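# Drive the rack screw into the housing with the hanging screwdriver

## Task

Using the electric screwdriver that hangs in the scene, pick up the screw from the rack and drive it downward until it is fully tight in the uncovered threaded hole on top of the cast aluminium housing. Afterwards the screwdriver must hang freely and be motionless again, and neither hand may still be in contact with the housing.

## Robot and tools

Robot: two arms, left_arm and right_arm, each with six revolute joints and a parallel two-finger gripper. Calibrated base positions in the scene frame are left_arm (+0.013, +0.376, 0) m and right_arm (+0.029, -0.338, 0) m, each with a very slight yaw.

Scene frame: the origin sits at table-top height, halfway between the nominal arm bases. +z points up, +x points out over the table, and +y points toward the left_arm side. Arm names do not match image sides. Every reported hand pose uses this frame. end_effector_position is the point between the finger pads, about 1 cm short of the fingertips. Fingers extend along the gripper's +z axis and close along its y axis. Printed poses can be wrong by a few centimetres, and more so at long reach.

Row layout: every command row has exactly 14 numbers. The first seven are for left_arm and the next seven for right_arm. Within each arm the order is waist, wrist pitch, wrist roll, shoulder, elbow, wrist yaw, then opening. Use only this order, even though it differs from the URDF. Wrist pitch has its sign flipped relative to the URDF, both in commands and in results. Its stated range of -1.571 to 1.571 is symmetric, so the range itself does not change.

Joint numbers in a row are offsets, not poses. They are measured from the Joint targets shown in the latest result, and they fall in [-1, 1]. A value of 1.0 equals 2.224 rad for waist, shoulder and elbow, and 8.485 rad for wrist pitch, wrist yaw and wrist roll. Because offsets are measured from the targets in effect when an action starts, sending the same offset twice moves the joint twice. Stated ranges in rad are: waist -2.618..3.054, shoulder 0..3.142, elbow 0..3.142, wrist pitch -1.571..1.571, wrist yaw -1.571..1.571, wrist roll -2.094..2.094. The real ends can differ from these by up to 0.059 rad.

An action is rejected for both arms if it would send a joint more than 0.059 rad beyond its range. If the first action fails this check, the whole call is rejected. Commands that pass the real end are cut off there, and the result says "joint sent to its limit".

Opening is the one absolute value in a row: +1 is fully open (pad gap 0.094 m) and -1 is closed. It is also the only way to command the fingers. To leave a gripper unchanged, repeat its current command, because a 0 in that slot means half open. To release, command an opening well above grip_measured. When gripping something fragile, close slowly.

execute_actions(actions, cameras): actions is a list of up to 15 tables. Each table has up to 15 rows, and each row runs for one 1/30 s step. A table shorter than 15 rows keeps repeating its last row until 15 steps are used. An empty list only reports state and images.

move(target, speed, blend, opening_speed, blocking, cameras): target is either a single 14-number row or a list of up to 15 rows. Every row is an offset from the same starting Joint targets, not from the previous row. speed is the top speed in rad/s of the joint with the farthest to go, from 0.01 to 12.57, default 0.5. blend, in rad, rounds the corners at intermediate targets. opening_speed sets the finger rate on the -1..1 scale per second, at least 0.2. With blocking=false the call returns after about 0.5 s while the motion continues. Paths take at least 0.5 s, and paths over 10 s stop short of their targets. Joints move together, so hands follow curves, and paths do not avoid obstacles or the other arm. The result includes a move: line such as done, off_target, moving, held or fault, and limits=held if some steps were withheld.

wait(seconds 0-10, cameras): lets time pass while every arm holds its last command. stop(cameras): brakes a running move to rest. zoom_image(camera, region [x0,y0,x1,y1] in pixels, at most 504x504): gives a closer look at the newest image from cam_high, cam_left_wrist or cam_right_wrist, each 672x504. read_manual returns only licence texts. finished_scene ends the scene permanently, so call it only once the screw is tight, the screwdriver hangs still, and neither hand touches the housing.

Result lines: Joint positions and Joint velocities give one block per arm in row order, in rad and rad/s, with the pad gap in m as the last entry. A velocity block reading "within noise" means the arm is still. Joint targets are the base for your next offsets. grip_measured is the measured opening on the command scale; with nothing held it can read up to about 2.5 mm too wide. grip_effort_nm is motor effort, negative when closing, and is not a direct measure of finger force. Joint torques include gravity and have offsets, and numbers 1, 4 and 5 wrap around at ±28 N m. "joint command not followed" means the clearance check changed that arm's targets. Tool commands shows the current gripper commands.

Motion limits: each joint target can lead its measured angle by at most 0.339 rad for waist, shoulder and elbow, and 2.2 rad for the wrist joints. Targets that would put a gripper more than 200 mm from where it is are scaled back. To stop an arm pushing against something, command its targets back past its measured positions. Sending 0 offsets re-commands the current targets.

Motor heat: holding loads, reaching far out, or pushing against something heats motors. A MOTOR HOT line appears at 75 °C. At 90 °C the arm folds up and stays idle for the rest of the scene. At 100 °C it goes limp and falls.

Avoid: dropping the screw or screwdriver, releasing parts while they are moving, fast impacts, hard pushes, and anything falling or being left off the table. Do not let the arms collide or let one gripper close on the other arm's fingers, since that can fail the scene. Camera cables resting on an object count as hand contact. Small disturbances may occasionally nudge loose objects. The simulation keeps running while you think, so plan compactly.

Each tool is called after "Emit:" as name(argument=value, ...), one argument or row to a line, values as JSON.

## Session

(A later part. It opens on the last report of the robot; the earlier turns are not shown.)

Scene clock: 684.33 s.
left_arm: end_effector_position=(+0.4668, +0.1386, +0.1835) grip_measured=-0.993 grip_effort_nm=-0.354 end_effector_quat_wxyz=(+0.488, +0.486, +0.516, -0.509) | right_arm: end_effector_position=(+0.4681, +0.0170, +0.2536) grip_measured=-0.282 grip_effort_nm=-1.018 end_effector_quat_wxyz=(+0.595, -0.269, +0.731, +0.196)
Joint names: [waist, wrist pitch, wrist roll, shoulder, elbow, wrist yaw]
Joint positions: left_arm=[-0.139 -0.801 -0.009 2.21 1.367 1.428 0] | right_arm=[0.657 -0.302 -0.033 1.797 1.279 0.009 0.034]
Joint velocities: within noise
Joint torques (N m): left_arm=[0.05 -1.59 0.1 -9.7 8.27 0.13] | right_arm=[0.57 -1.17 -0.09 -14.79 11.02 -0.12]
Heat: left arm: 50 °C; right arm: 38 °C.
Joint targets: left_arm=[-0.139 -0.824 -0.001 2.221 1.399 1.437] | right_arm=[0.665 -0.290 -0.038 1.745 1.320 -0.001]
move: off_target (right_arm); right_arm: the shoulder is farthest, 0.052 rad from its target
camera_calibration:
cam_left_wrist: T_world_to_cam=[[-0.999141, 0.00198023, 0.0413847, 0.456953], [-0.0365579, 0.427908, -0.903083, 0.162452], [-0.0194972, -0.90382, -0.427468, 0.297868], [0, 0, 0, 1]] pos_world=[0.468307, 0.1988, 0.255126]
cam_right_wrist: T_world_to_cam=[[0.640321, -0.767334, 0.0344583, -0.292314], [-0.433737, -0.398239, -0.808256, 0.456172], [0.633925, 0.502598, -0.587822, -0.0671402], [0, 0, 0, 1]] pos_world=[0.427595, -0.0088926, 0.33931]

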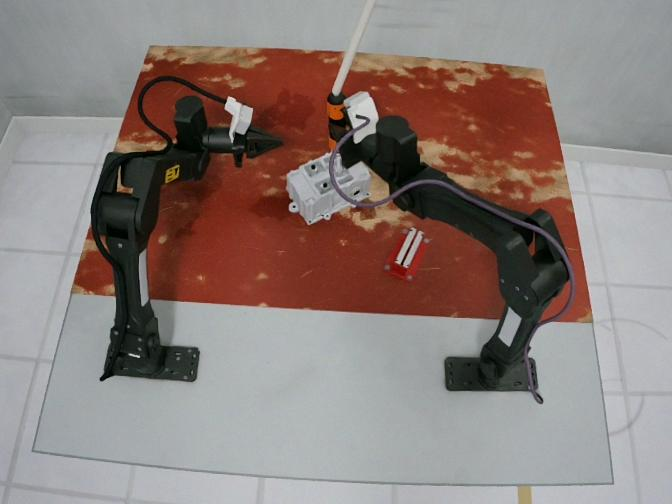

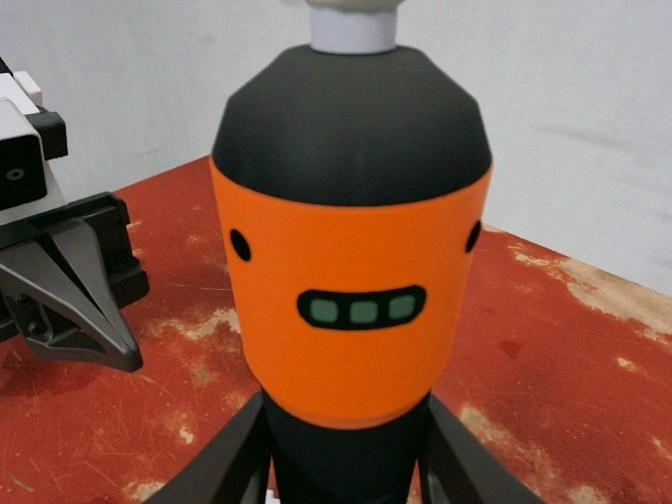

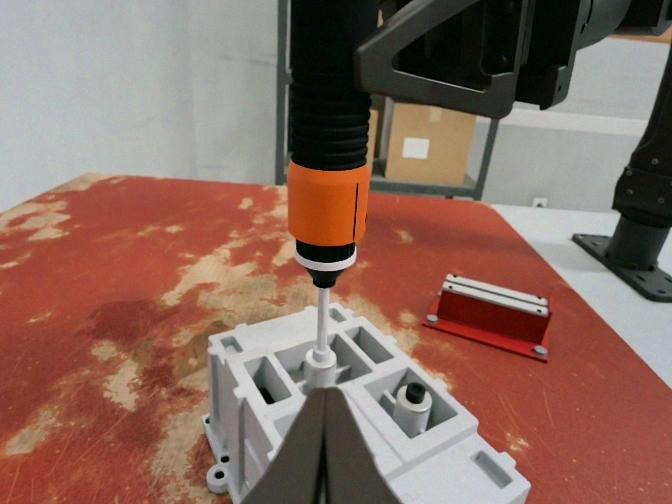

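Emit:
move(
  target=[0,0,0,0,0,0,-1,0,-0.009,0,-0.012,0.02,0,-1],
  speed=0.2,
)

Emit:
zoom_image(
  camera="cam_right_wrist",
  region=[260, 200, 380, 400],
)

Scene clock: 692.27 s.
left_arm: end_effector_position=(+0.4668, +0.1386, +0.1835) grip_measured=-0.993 grip_effort_nm=-0.354 end_effector_quat_wxyz=(+0.488, +0.486, +0.516, -0.509) | right_arm: end_effector_position=(+0.4688, +0.0175, +0.2569) grip_measured=-0.282 grip_effort_nm=-1.018 end_effector_quat_wxyz=(+0.595, -0.269, +0.731, +0.196)
Joint names: [waist, wrist pitch, wrist roll, shoulder, elbow, wrist yaw]
Joint positions: left_arm=[-0.139 -0.801 -0.009 2.21 1.367 1.428 0] | right_arm=[0.657 -0.288 -0.033 1.797 1.294 0.009 0.034]
Joint velocities: within noise
Joint torques (N m): left_arm=[0.05 -1.6 0.09 -9.69 8.25 0.13] | right_arm=[0.72 -2 -0.1 -17.28 13.59 -0.1]
Heat: left arm: 50 °C; right arm: 40 °C.
Joint targets: left_arm=[-0.139 -0.824 -0.001 2.221 1.399 1.437] | right_arm=[0.665 -0.366 -0.038 1.718 1.365 -0.001]
move: off_target (right_arm); right_arm: the shoulder is farthest, 0.079 rad from its target
camera_calibration:
cam_left_wrist: T_world_to_cam=[[-0.999141, 0.00198023, 0.0413847, 0.456953], [-0.0365579, 0.427908, -0.903083, 0.162452], [-0.0194972, -0.90382, -0.427468, 0.297868], [0, 0, 0, 1]] pos_world=[0.468307, 0.1988, 0.255126]
cam_right_wrist: T_world_to_cam=[[0.640335, -0.767321, 0.0344882, -0.292499], [-0.43392, -0.398429, -0.808064, 0.459517], [0.633785, 0.502467, -0.588084, -0.0658015], [0, 0, 0, 1]] pos_world=[0.428395, -0.00829266, 0.34271]

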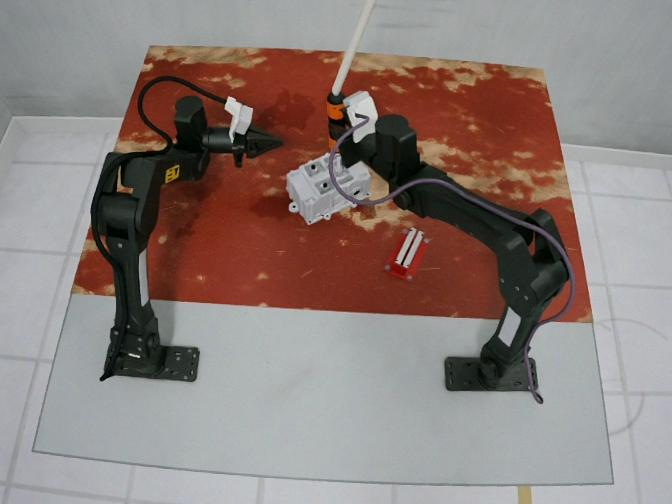

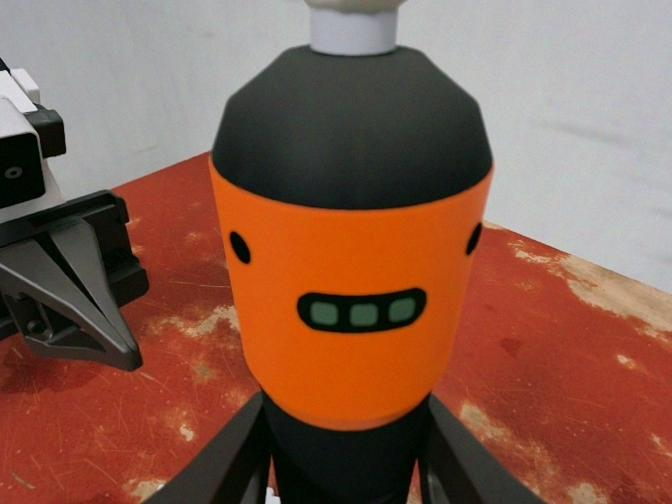

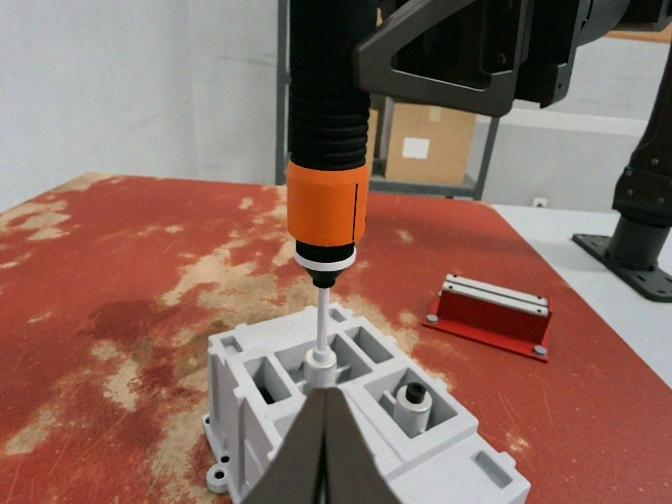

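Scaled by 2.520 from the camera's 672x504 image, which has a finer 960x720 frame.

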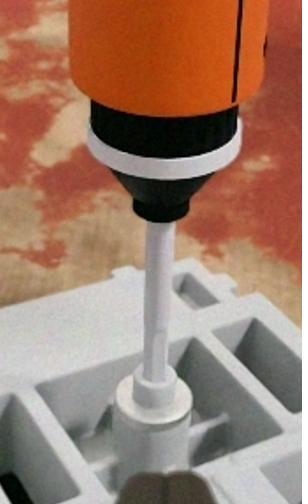

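Emit:
move(
  target=[0,0,0,0,0,0,-1,0,-0.012,0,-0.006,0.005,0,-1],
  speed=0.2,
)

Emit:
zoom_image(
  camera="cam_right_wrist",
  region=[260, 200, 380, 400],
)

Scene clock: 697.57 s.
left_arm: end_effector_position=(+0.4668, +0.1386, +0.1835) grip_measured=-0.993 grip_effort_nm=-0.354 end_effector_quat_wxyz=(+0.488, +0.486, +0.516, -0.509) | right_arm: end_effector_position=(+0.4692, +0.0179, +0.2593) grip_measured=-0.282 grip_effort_nm=-1.018 end_effector_quat_wxyz=(+0.599, -0.268, +0.728, +0.198)
Joint names: [waist, wrist pitch, wrist roll, shoulder, elbow, wrist yaw]
Joint positions: left_arm=[-0.139 -0.801 -0.009 2.21 1.367 1.428 0] | right_arm=[0.657 -0.298 -0.033 1.797 1.294 0.009 0.034]
Joint velocities: within noise
Joint torques (N m): left_arm=[0.02 -1.6 0.08 -9.66 8.25 0.13] | right_arm=[0.54 -2.85 -0.07 -18.28 14.35 -0.11]
Heat: left arm: 50 °C; right arm: 44 °C.
Joint targets: left_arm=[-0.139 -0.824 -0.001 2.221 1.399 1.437] | right_arm=[0.665 -0.468 -0.038 1.705 1.376 -0.001]
move: off_target (right_arm); right_arm: the wrist pitch is farthest, 0.170 rad from its target
camera_calibration:
cam_left_wrist: T_world_to_cam=[[-0.999141, 0.00198023, 0.0413847, 0.456953], [-0.0365579, 0.427908, -0.903083, 0.162452], [-0.0194972, -0.90382, -0.427468, 0.297868], [0, 0, 0, 1]] pos_world=[0.468307, 0.1988, 0.255126]
cam_right_wrist: T_world_to_cam=[[0.640105, -0.767507, 0.0346168, -0.292474], [-0.427724, -0.393429, -0.813797, 0.460207], [0.638214, 0.506109, -0.580118, -0.0690069], [0, 0, 0, 1]] pos_world=[0.428097, -0.00849153, 0.344607]

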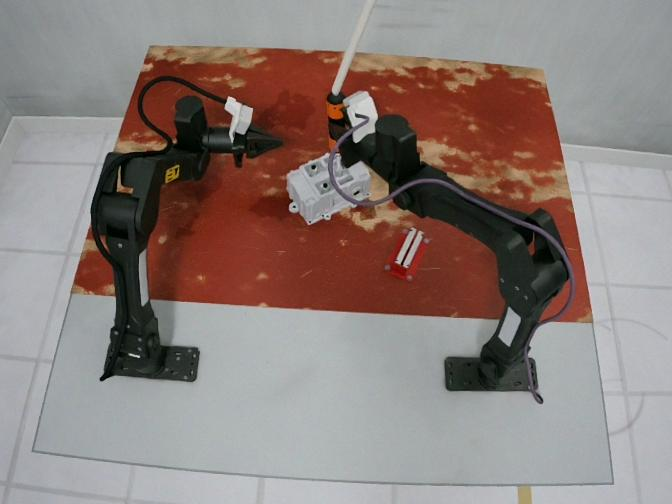

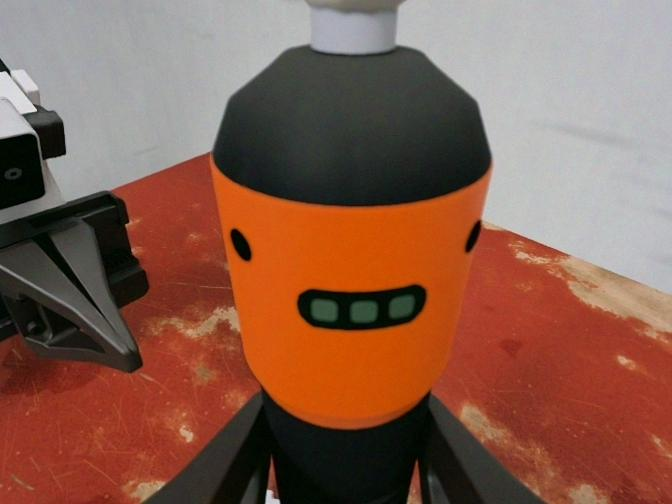

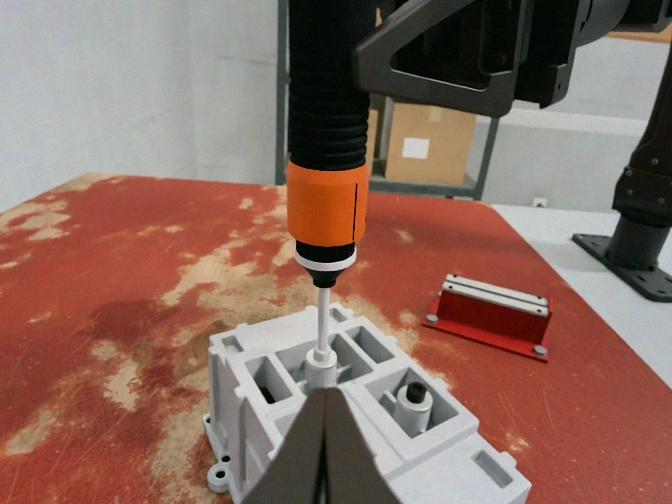

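Scaled by 2.520 from the camera's 672x504 image, which has a finer 960x720 frame.

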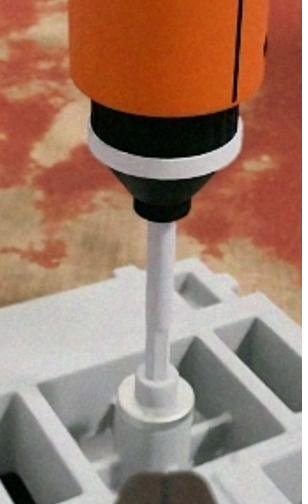

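Emit:
move(
  target=[-0.0807,-0.0199,0,0.0315,-0.045,-0.0211,-1,0,0.012,0,0.006,-0.009,0,-1],
  speed=0.2,
)

Scene clock: 742.20 s.
left_arm: end_effector_position=(+0.4383, +0.0608, +0.1521) grip_measured=-0.993 grip_effort_nm=-0.354 end_effector_quat_wxyz=(+0.493, +0.502, +0.498, -0.507) | right_arm: end_effector_position=(+0.4688, +0.0175, +0.2568) grip_measured=-0.282 grip_effort_nm=-1.018 end_effector_quat_wxyz=(+0.595, -0.269, +0.731, +0.196)
Joint names: [waist, wrist pitch, wrist roll, shoulder, elbow, wrist yaw]
Joint positions: left_arm=[-0.319 -0.967 -0.009 2.274 1.306 1.276 0] | right_arm=[0.657 -0.287 -0.033 1.797 1.294 0.009 0.034]
Joint velocities: within noise
Joint torques (N m): left_arm=[0.05 -1.72 0.08 -9.29 4.83 -0.12] | right_arm=[0.72 -1.97 -0.1 -17.09 12.79 -0.08]
Heat: left arm: 51 °C; right arm: 58 °C.
Joint targets: left_arm=[-0.318 -0.992 -0.001 2.291 1.299 1.259] | right_arm=[0.665 -0.366 -0.038 1.718 1.355 -0.001]
move: off_target (right_arm); right_arm: the shoulder is farthest, 0.079 rad from its target
camera_calibration:
cam_left_wrist: T_world_to_cam=[[-0.999584, 0.0288413, 0.000818034, 0.434618], [0.0114634, 0.422999, -0.906058, 0.146081], [-0.0264779, -0.905671, -0.423153, 0.216102], [0, 0, 0, 1]] pos_world=[0.438484, 0.12139, 0.223446]
cam_right_wrist: T_world_to_cam=[[0.640314, -0.767339, 0.0344699, -0.292481], [-0.43425, -0.398651, -0.807777, 0.459478], [0.63358, 0.502263, -0.588479, -0.0656387], [0, 0, 0, 1]] pos_world=[0.428395, -0.00829266, 0.34261]

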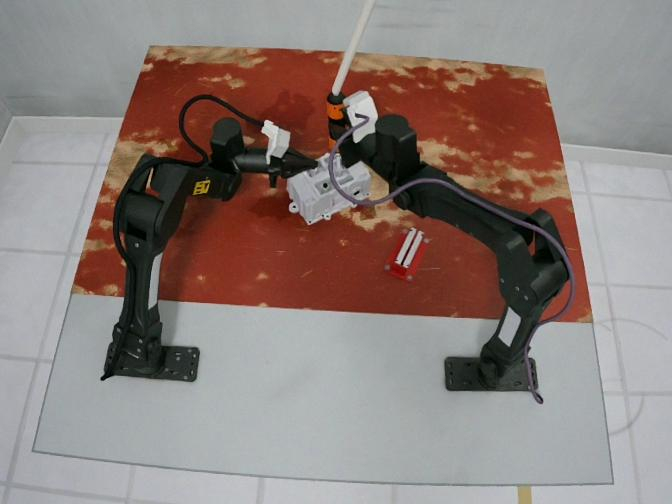

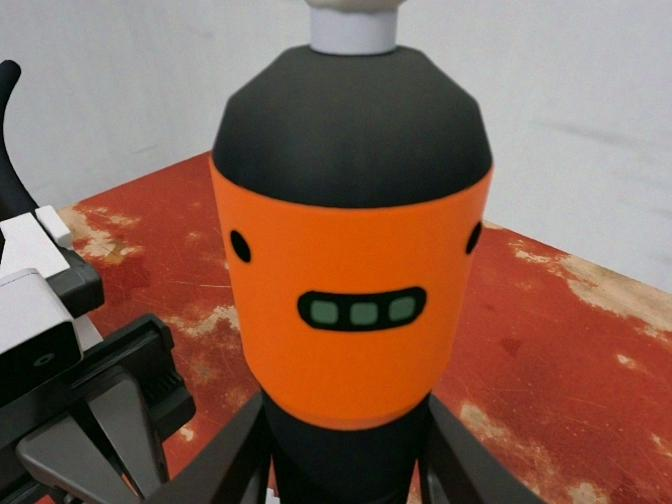

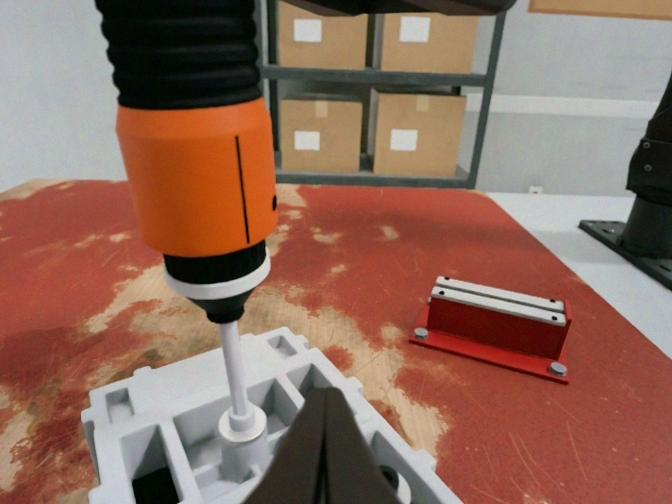

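Emit:
move(
  target=[0,-0.0160,0,0.0508,-0.0103,0,-1,0,0,0,0,0,0,-1],
  speed=0.12,
)

Emit:
zoom_image(
  camera="cam_high",
  region=[240, 100, 400, 240],
)

Scene clock: 751.60 s.
left_arm: end_effector_position=(+0.4373, +0.0612, +0.1201) grip_measured=-0.994 grip_effort_nm=-0.354 end_effector_quat_wxyz=(+0.508, +0.509, +0.484, -0.498) | right_arm: end_effector_position=(+0.4688, +0.0175, +0.2568) grip_measured=-0.282 grip_effort_nm=-1.018 end_effector_quat_wxyz=(+0.595, -0.269, +0.731, +0.196)
Joint names: [waist, wrist pitch, wrist roll, shoulder, elbow, wrist yaw]
Joint positions: left_arm=[-0.319 -1.127 -0.009 2.372 1.291 1.274 0] | right_arm=[0.657 -0.287 -0.033 1.797 1.294 0.009 0.034]
Joint velocities: within noise
Joint torques (N m): left_arm=[0.05 -1.4 0.08 -8.32 3.77 -0.15] | right_arm=[0.68 -2.03 -0.09 -17.16 12.74 -0.11]
Heat: left arm: 53 °C; right arm: 58 °C.
Joint targets: left_arm=[-0.318 -1.128 -0.001 2.404 1.276 1.258] | right_arm=[0.665 -0.366 -0.038 1.718 1.355 -0.001]
move: off_target (right_arm); right_arm: the shoulder is farthest, 0.079 rad from its target
camera_calibration:
cam_left_wrist: T_world_to_cam=[[-0.998642, 0.0269518, -0.0445748, 0.438774], [0.05171, 0.409842, -0.91069, 0.100687], [-0.00627611, -0.911758, -0.410679, 0.192905], [0, 0, 0, 1]] pos_world=[0.434183, 0.122791, 0.190475]
cam_right_wrist: T_world_to_cam=[[0.640314, -0.767339, 0.0344699, -0.292481], [-0.43425, -0.398651, -0.807777, 0.459478], [0.63358, 0.502263, -0.588479, -0.0656387], [0, 0, 0, 1]] pos_world=[0.428395, -0.00829266, 0.34261]

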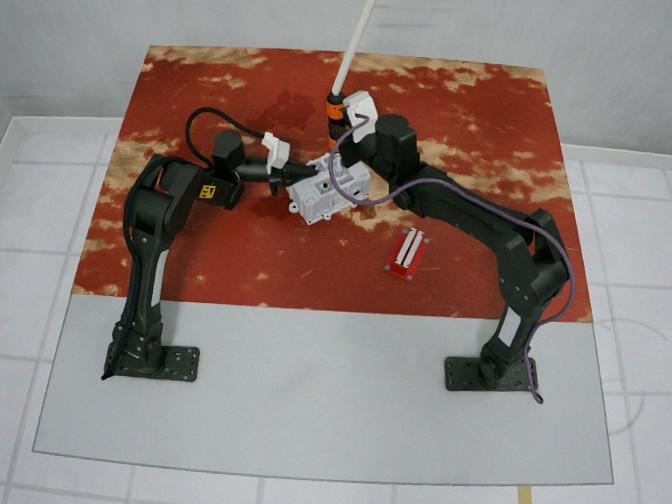

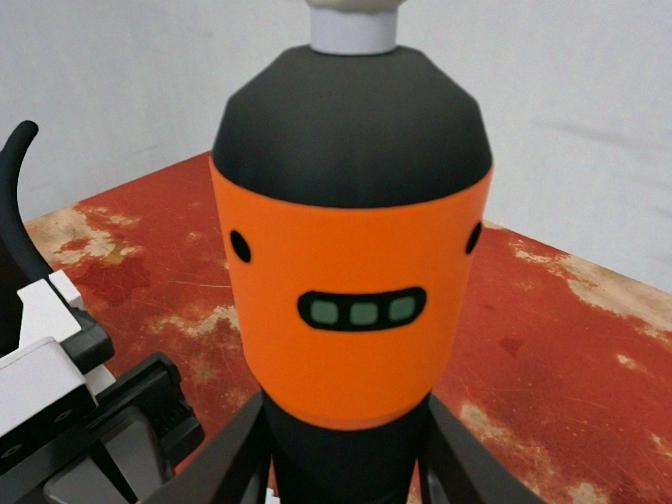

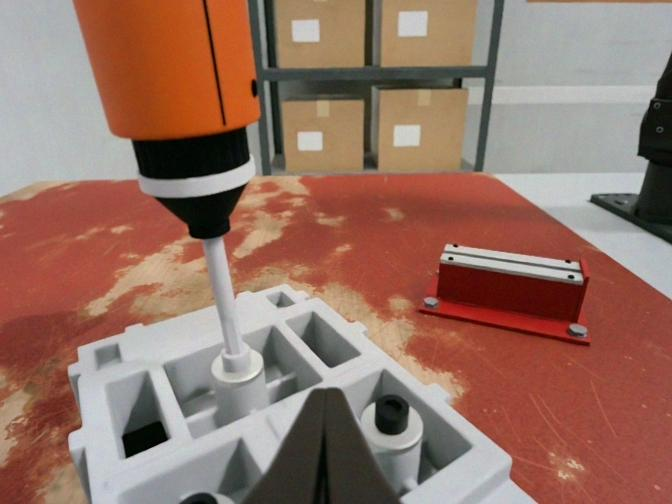

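Scaled by 3.150 from the camera's 672x504 image, which has a finer 960x720 frame.

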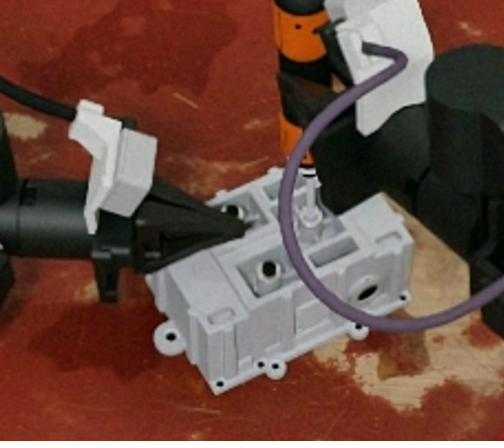

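Emit:
move(
  target=[
    [0,-0.002,0,0.020,-0.005,0,-1,0,0,0,0,0,0,-1],
    [0,-0.002,0,0.020,-0.005,0,-1,0,-0.016,0,-0.012,0.01,0,-1],
  ],
  speed=0.15,
)

Emit:
zoom_image(
  camera="cam_high",
  region=[240, 100, 400, 240],
)

Scene clock: 760.17 s.
left_arm: end_effector_position=(+0.4365, +0.0614, +0.1186) grip_measured=-0.994 grip_effort_nm=-0.349 end_effector_quat_wxyz=(+0.522, +0.516, +0.469, -0.491) | right_arm: end_effector_position=(+0.4694, +0.0180, +0.2604) grip_measured=-0.282 grip_effort_nm=-1.023 end_effector_quat_wxyz=(+0.600, -0.268, +0.727, +0.198)
Joint names: [waist, wrist pitch, wrist roll, shoulder, elbow, wrist yaw]
Joint positions: left_arm=[-0.319 -1.196 -0.012 2.392 1.291 1.276 0] | right_arm=[0.657 -0.302 -0.033 1.797 1.294 0.009 0.034]
Joint velocities: within noise
Joint torques (N m): left_arm=[0.08 -0.79 0.12 -6.43 2.82 -0.19] | right_arm=[0.62 -3.13 -0.1 -19.48 14.49 -0.1]
Heat: left arm: 51 °C; right arm: 58 °C.
Joint targets: left_arm=[-0.318 -1.145 -0.001 2.449 1.265 1.259] | right_arm=[0.665 -0.501 -0.038 1.691 1.378 -0.001]
move: off_target (left_arm, right_arm); left_arm: the shoulder is farthest, 0.056 rad from its target; right_arm: the wrist pitch is farthest, 0.200 rad from its target
camera_calibration:
cam_left_wrist: T_world_to_cam=[[-0.995782, 0.027549, -0.0875224, 0.441683], [0.0912596, 0.396416, -0.913524, 0.0831252], [0.00952857, -0.917658, -0.397257, 0.184287], [0, 0, 0, 1]] pos_world=[0.430478, 0.123992, 0.187803]
cam_right_wrist: T_world_to_cam=[[0.639975, -0.767612, 0.034696, -0.292486], [-0.42508, -0.391291, -0.81621, 0.460495], [0.640109, 0.507605, -0.576713, -0.0704039], [0, 0, 0, 1]] pos_world=[0.427997, -0.00859099, 0.345406]

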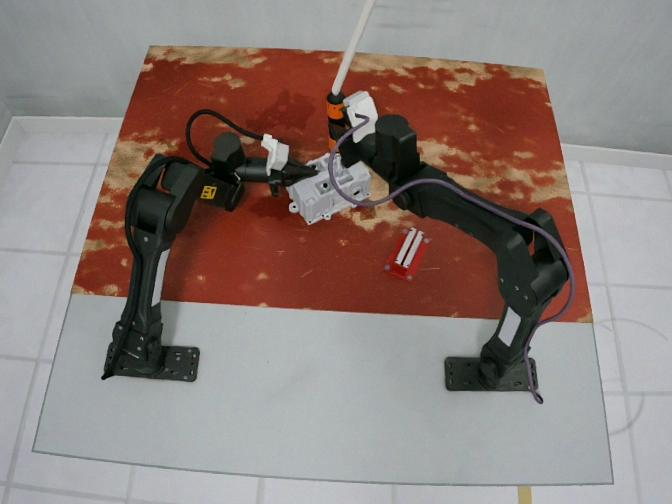

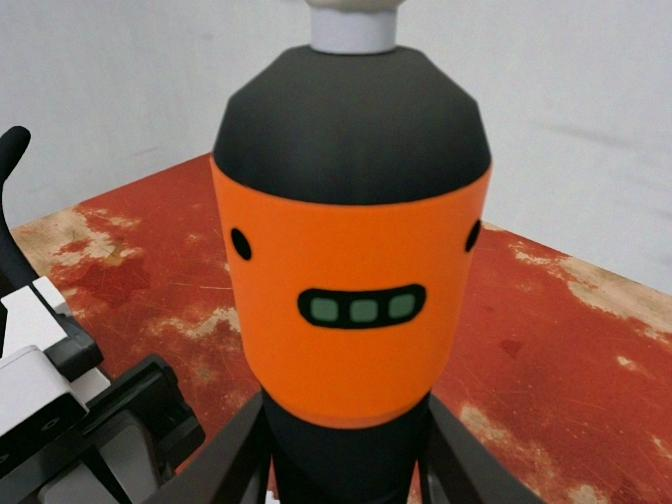

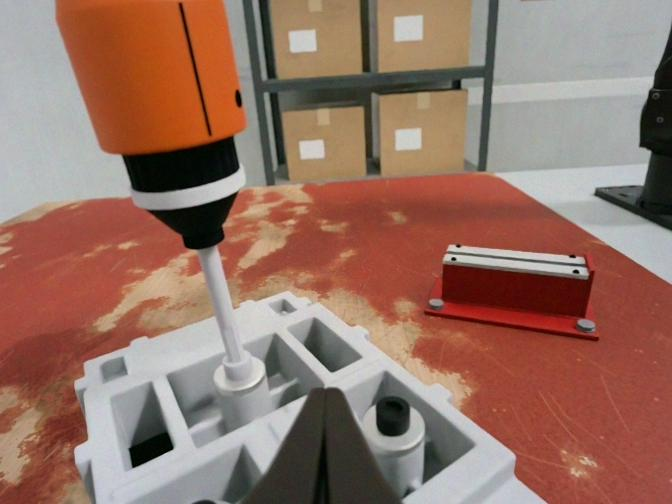

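Scaled by 3.150 from the camera's 672x504 image, which has a finer 960x720 frame.

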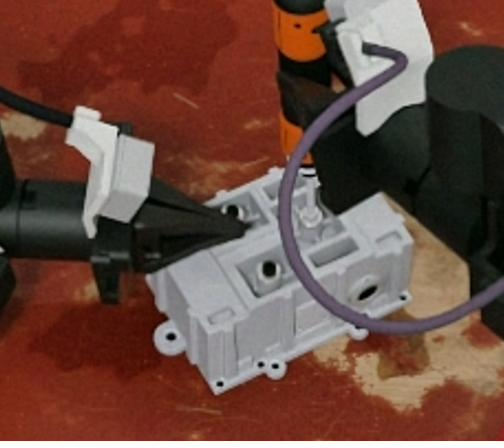

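Emit:
move(
  target=[0,0,0,0,0,0,-1,0,0,0,-0.030,0.0,0,-1],
  speed=0.2,
)

Emit:
zoom_image(
  camera="cam_right_wrist",
  region=[150, 200, 330, 440],
)

Scene clock: 767.40 s.
left_arm: end_effector_position=(+0.4365, +0.0614, +0.1186) grip_measured=-0.994 grip_effort_nm=-0.349 end_effector_quat_wxyz=(+0.522, +0.516, +0.469, -0.491) | right_arm: end_effector_position=(+0.4378, -0.0075, +0.4425) grip_measured=-0.282 grip_effort_nm=-1.013 end_effector_quat_wxyz=(+0.751, -0.210, +0.574, +0.249)
Joint names: [waist, wrist pitch, wrist roll, shoulder, elbow, wrist yaw]
Joint positions: left_arm=[-0.319 -1.196 -0.012 2.392 1.291 1.276 0] | right_arm=[0.657 -0.506 -0.033 1.62 1.369 0.009 0.034]
Joint velocities: within noise
Joint torques (N m): left_arm=[0.08 -0.81 0.12 -6.45 2.82 -0.2] | right_arm=[0.76 -1.11 -0.09 -8.05 8.53 -0.11]
Heat: left arm: 51 °C; right arm: 58 °C.
Joint targets: left_arm=[-0.318 -1.145 -0.001 2.449 1.265 1.259] | right_arm=[0.665 -0.502 -0.038 1.625 1.378 -0.001]
move: off_target (left_arm); left_arm: the shoulder is farthest, 0.057 rad from its target
camera_calibration:
cam_left_wrist: T_world_to_cam=[[-0.995744, 0.0276051, -0.087933, 0.441737], [0.0916599, 0.396294, -0.913537, 0.0829707], [0.00962904, -0.917709, -0.397137, 0.184227], [0, 0, 0, 1]] pos_world=[0.430477, 0.123992, 0.187804]
cam_right_wrist: T_world_to_cam=[[0.626925, -0.778178, 0.0374852, -0.29385], [-0.0987848, -0.127126, -0.986955, 0.520531], [0.772792, 0.615043, -0.156571, -0.175397], [0, 0, 0, 1]] pos_world=[0.371188, -0.0546177, 0.497294]

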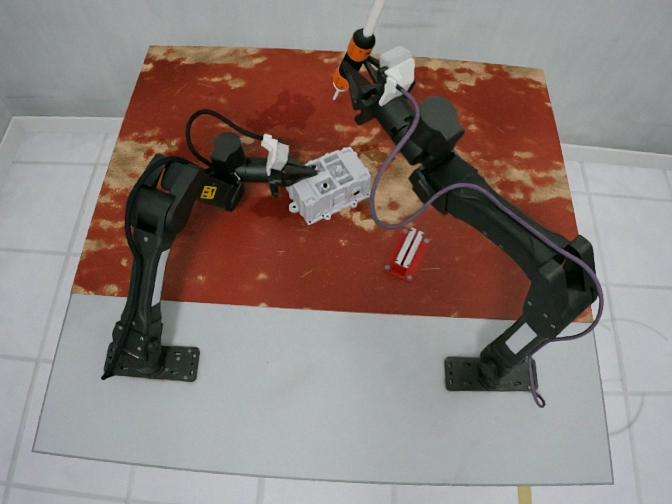

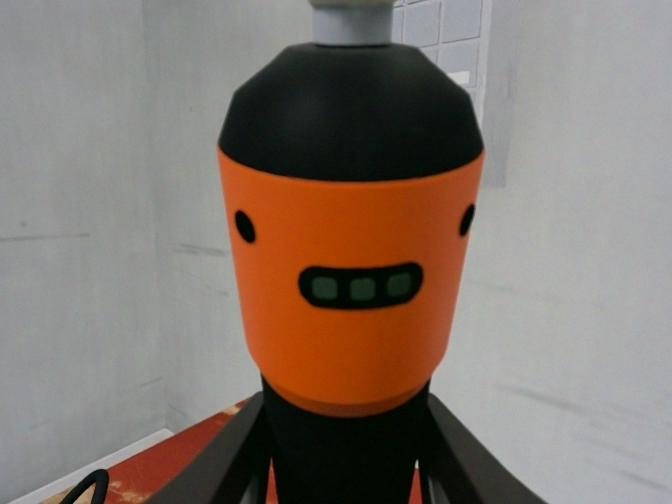

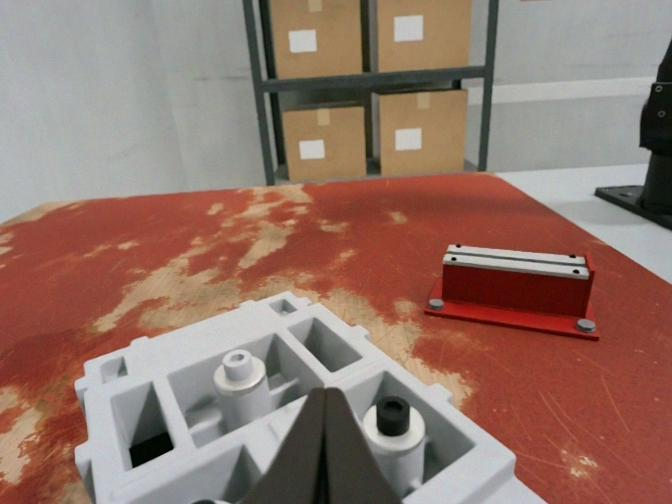

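Scaled by 2.100 from the camera's 672x504 image, which has a finer 960x720 frame.

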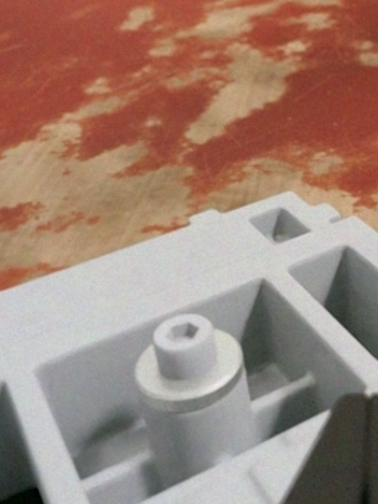

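Emit:
move(
  target=[
    [0,0.038,0,-0.1344,0.0607,0,-1,-0.1888,0.0633,0,-0.2266,-0.1902,0,-1],
    [0.098,0.038,0,-0.1344,0.0607,0.0166,-1,-0.1888,0.0633,0,-0.2266,-0.1902,0,-1],
  ],
  speed=0.35,
)

Emit:
zoom_image(
  camera="cam_high",
  region=[430, 40, 550, 200],
)

Scene clock: 787.70 s.
left_arm: end_effector_position=(+0.4836, +0.1595, +0.1940) grip_measured=-0.994 grip_effort_nm=-0.354 end_effector_quat_wxyz=(+0.520, +0.473, +0.526, -0.479) | right_arm: end_effector_position=(+0.4197, -0.2294, +0.3354) grip_measured=-0.282 grip_effort_nm=-1.023 end_effector_quat_wxyz=(+0.638, -0.114, +0.758, +0.074)
Joint names: [waist, wrist pitch, wrist roll, shoulder, elbow, wrist yaw]
Joint positions: left_arm=[-0.095 -0.822 -0.012 2.194 1.372 1.388 0] | right_arm=[0.248 0.015 -0.033 1.139 0.979 0.007 0.034]
Joint velocities: within noise
Joint torques (N m): left_arm=[-0.51 -1.36 0.12 -14.32 8.08 0.12] | right_arm=[-0.13 -1.08 -0.08 -5.31 6.26 -0.08]
Heat: left arm: 53 °C; right arm: 50 °C.
Joint targets: left_arm=[-0.100 -0.823 -0.001 2.150 1.400 1.400] | right_arm=[0.245 0.035 -0.038 1.121 0.955 -0.001]
move: off_target (left_arm); left_arm: the shoulder is farthest, 0.044 rad from its target
camera_calibration:
cam_left_wrist: T_world_to_cam=[[-0.996611, -0.082166, 0.00391627, 0.49267], [-0.0382966, 0.421321, -0.906103, 0.166037], [0.0728009, -0.903182, -0.42304, 0.275926], [0, 0, 0, 1]] pos_world=[0.477272, 0.219738, 0.265245]
cam_right_wrist: T_world_to_cam=[[0.282529, -0.958627, 0.0348003, -0.347015], [-0.524157, -0.184661, -0.83136, 0.49794], [0.803391, 0.216643, -0.554643, -0.0125222], [0, 0, 0, 1]] pos_world=[0.369101, -0.237996, 0.419098]

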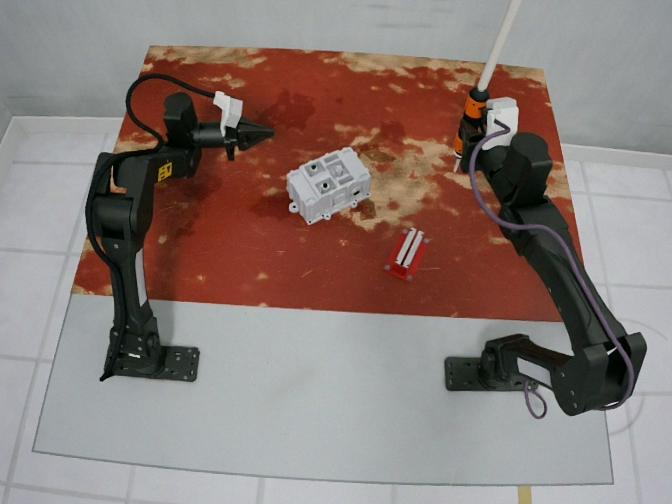

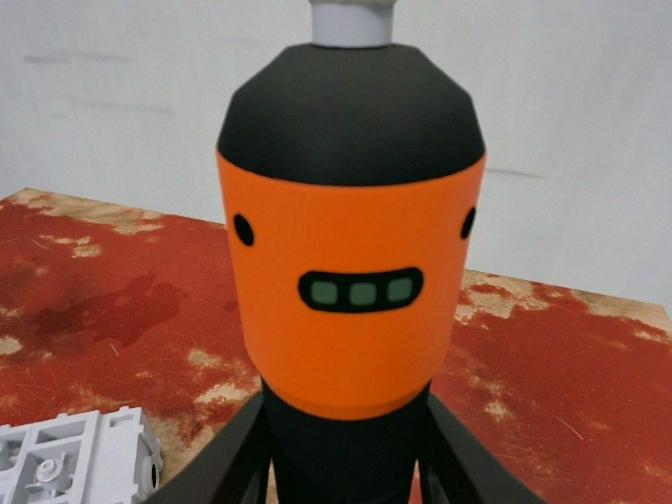

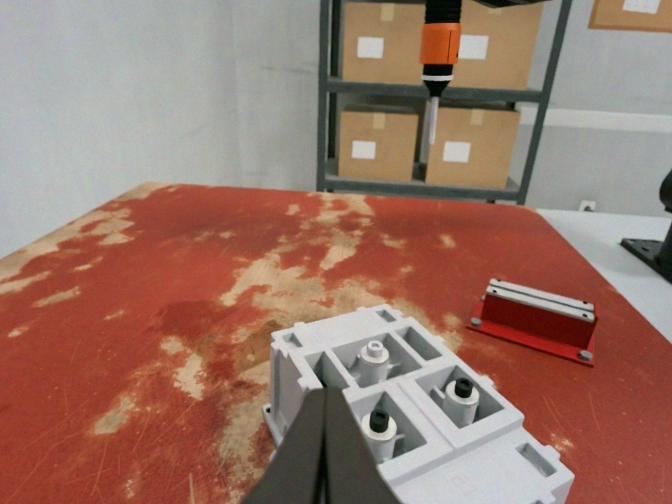

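Scaled by 3.150 from the camera's 672x504 image, which has a finer 960x720 frame.

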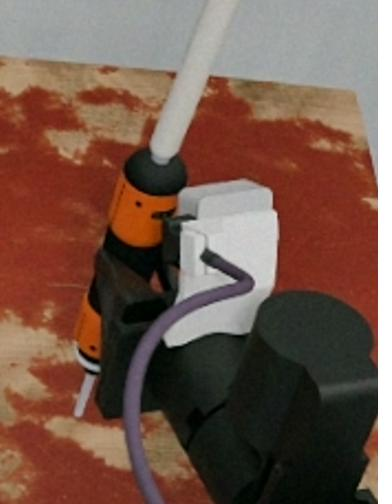

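Emit:
move(
  target=[0,0,0,0,0,0,-1,-0.007,0,0.0053,0,0,0,-1],
  speed=0.1,
)

Emit:
zoom_image(
  camera="cam_high",
  region=[430, 60, 530, 190],
)

Scene clock: 796.47 s.
left_arm: end_effector_position=(+0.4834, +0.1595, +0.1940) grip_measured=-0.994 grip_effort_nm=-0.349 end_effector_quat_wxyz=(+0.519, +0.473, +0.526, -0.480) | right_arm: end_effector_position=(+0.4211, -0.2344, +0.3354) grip_measured=-0.282 grip_effort_nm=-1.018 end_effector_quat_wxyz=(+0.638, -0.097, +0.760, +0.080)
Joint names: [waist, wrist pitch, wrist roll, shoulder, elbow, wrist yaw]
Joint positions: left_arm=[-0.095 -0.822 -0.012 2.194 1.372 1.389 0] | right_arm=[0.235 0.015 0 1.139 0.979 0.007 0.034]
Joint velocities: within noise
Joint torques (N m): left_arm=[-0.51 -1.35 0.12 -14.32 8.05 0.11] | right_arm=[-0.43 -1.09 0.06 -5.3 6.13 -0.06]
Heat: left arm: 59 °C; right arm: 48 °C.
Joint targets: left_arm=[-0.100 -0.823 -0.001 2.150 1.400 1.399] | right_arm=[0.230 0.035 0.007 1.121 0.955 -0.001]
move: off_target (left_arm); left_arm: the shoulder is farthest, 0.044 rad from its target
camera_calibration:
cam_left_wrist: T_world_to_cam=[[-0.996676, -0.0813519, 0.00428603, 0.492324], [-0.0382951, 0.421435, -0.90605, 0.165994], [0.0719026, -0.903203, -0.423149, 0.276395], [0, 0, 0, 1]] pos_world=[0.477171, 0.219737, 0.265245]
cam_right_wrist: T_world_to_cam=[[0.264821, -0.964293, 0.00289908, -0.335482], [-0.534011, -0.149156, -0.832217, 0.510473], [0.802933, 0.218841, -0.554443, -0.0118123], [0, 0, 0, 1]] pos_world=[0.370926, -0.244777, 0.419248]

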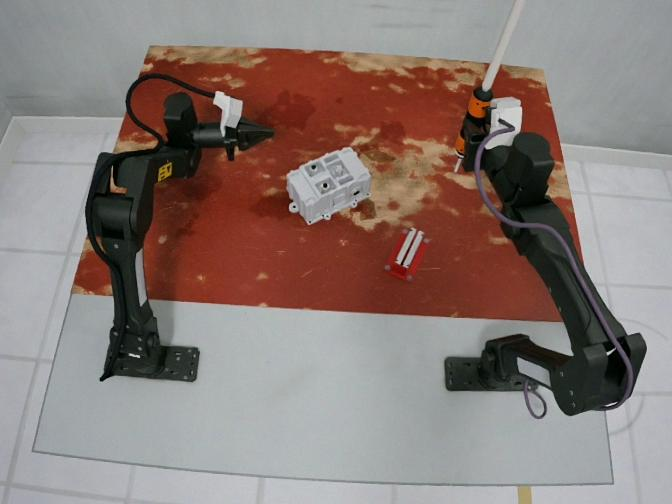

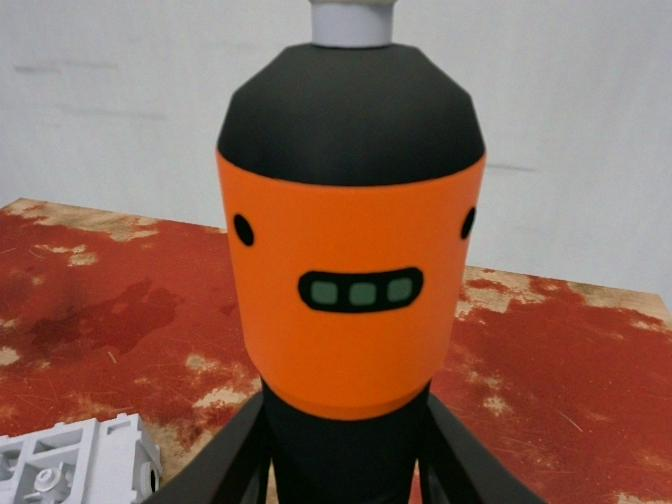

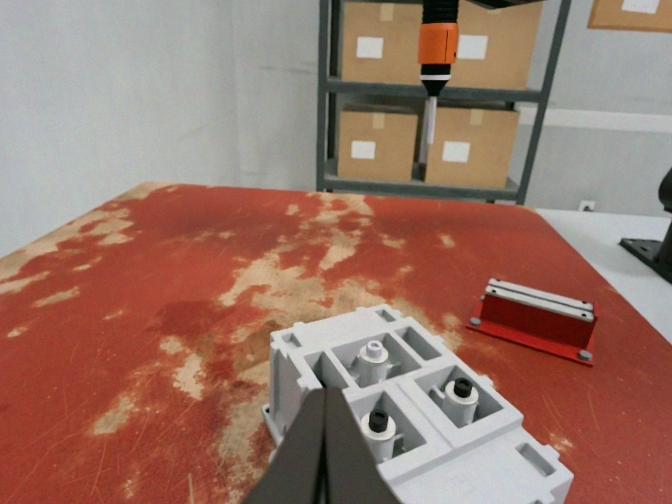

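Scaled by 3.877 from the camera's 672x504 image, which has a finer 960x720 frame.

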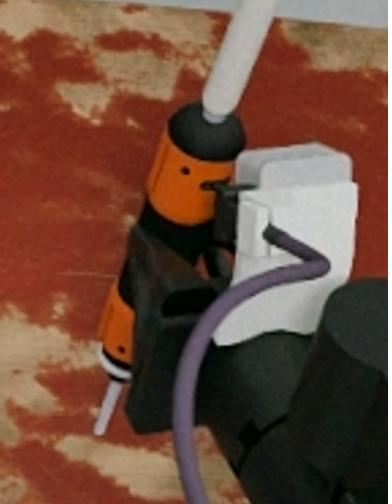

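Emit:
move(
  target=[0,0,0,0,0,0,-1,0,-0.0097,0.0041,0.0027,-0.0165,0,-1],
  speed=0.1,
)

Emit:
zoom_image(
  camera="cam_high",
  region=[430, 60, 530, 190],
)

Scene clock: 806.63 s.
left_arm: end_effector_position=(+0.4834, +0.1595, +0.1940) grip_measured=-0.994 grip_effort_nm=-0.344 end_effector_quat_wxyz=(+0.519, +0.473, +0.526, -0.480) | right_arm: end_effector_position=(+0.4228, -0.2340, +0.3334) grip_measured=-0.282 grip_effort_nm=-1.018 end_effector_quat_wxyz=(+0.647, -0.082, +0.752, +0.093)
Joint names: [waist, wrist pitch, wrist roll, shoulder, elbow, wrist yaw]
Joint positions: left_arm=[-0.095 -0.822 -0.012 2.194 1.372 1.39 0] | right_arm=[0.235 -0.05 0.034 1.139 0.943 0.007 0.034]
Joint velocities: within noise
Joint torques (N m): left_arm=[-0.51 -1.36 0.12 -14.35 8.06 0.11] | right_arm=[-0.36 -1.23 0.07 -4.74 6.17 -0.06]
Heat: left arm: 64 °C; right arm: 46 °C.
Joint targets: left_arm=[-0.100 -0.823 -0.001 2.150 1.400 1.399] | right_arm=[0.230 -0.047 0.042 1.127 0.918 -0.001]
move: off_target (left_arm); left_arm: the shoulder is farthest, 0.044 rad from its target
camera_calibration:
cam_left_wrist: T_world_to_cam=[[-0.996701, -0.0810398, 0.0043215, 0.492258], [-0.038196, 0.421453, -0.906045, 0.165941], [0.0716044, -0.903222, -0.423158, 0.276544], [0, 0, 0, 1]] pos_world=[0.477171, 0.219737, 0.265245]
cam_right_wrist: T_world_to_cam=[[0.259745, -0.965185, -0.0308374, -0.322283], [-0.518264, -0.112385, -0.847804, 0.516953], [0.814822, 0.236195, -0.529412, -0.0236942], [0, 0, 0, 1]] pos_world=[0.370936, -0.247368, 0.415792]

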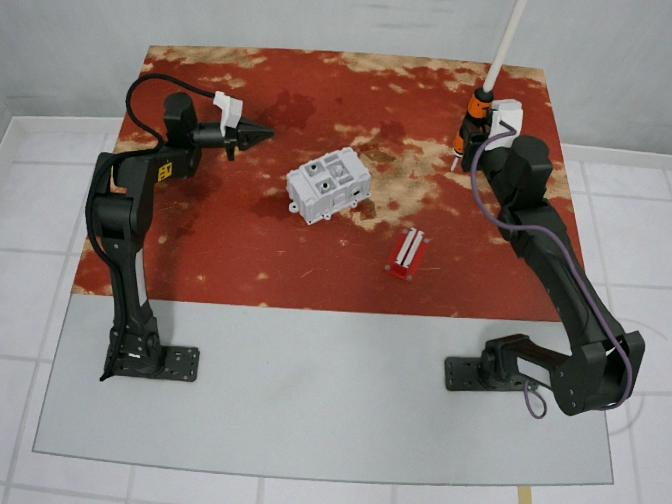

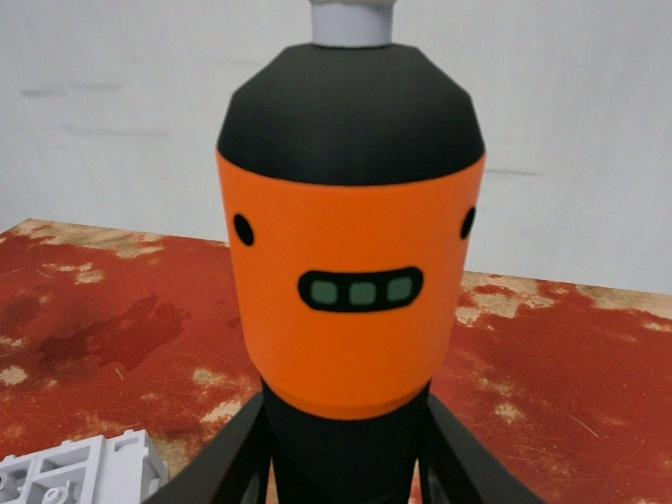

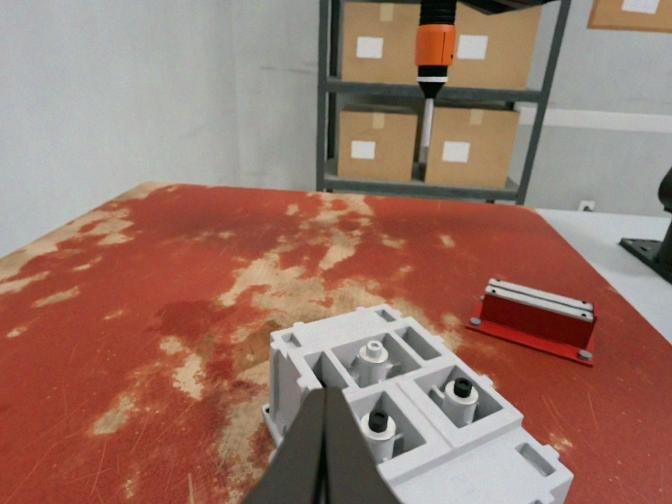

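Scaled by 3.877 from the camera's 672x504 image, which has a finer 960x720 frame.

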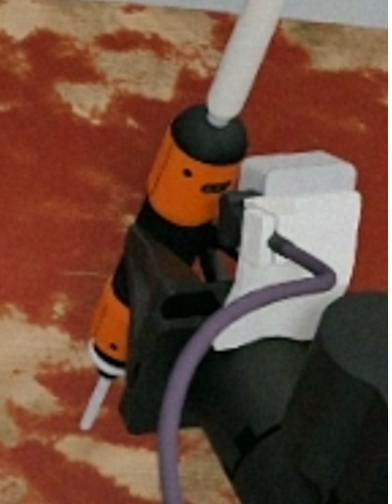

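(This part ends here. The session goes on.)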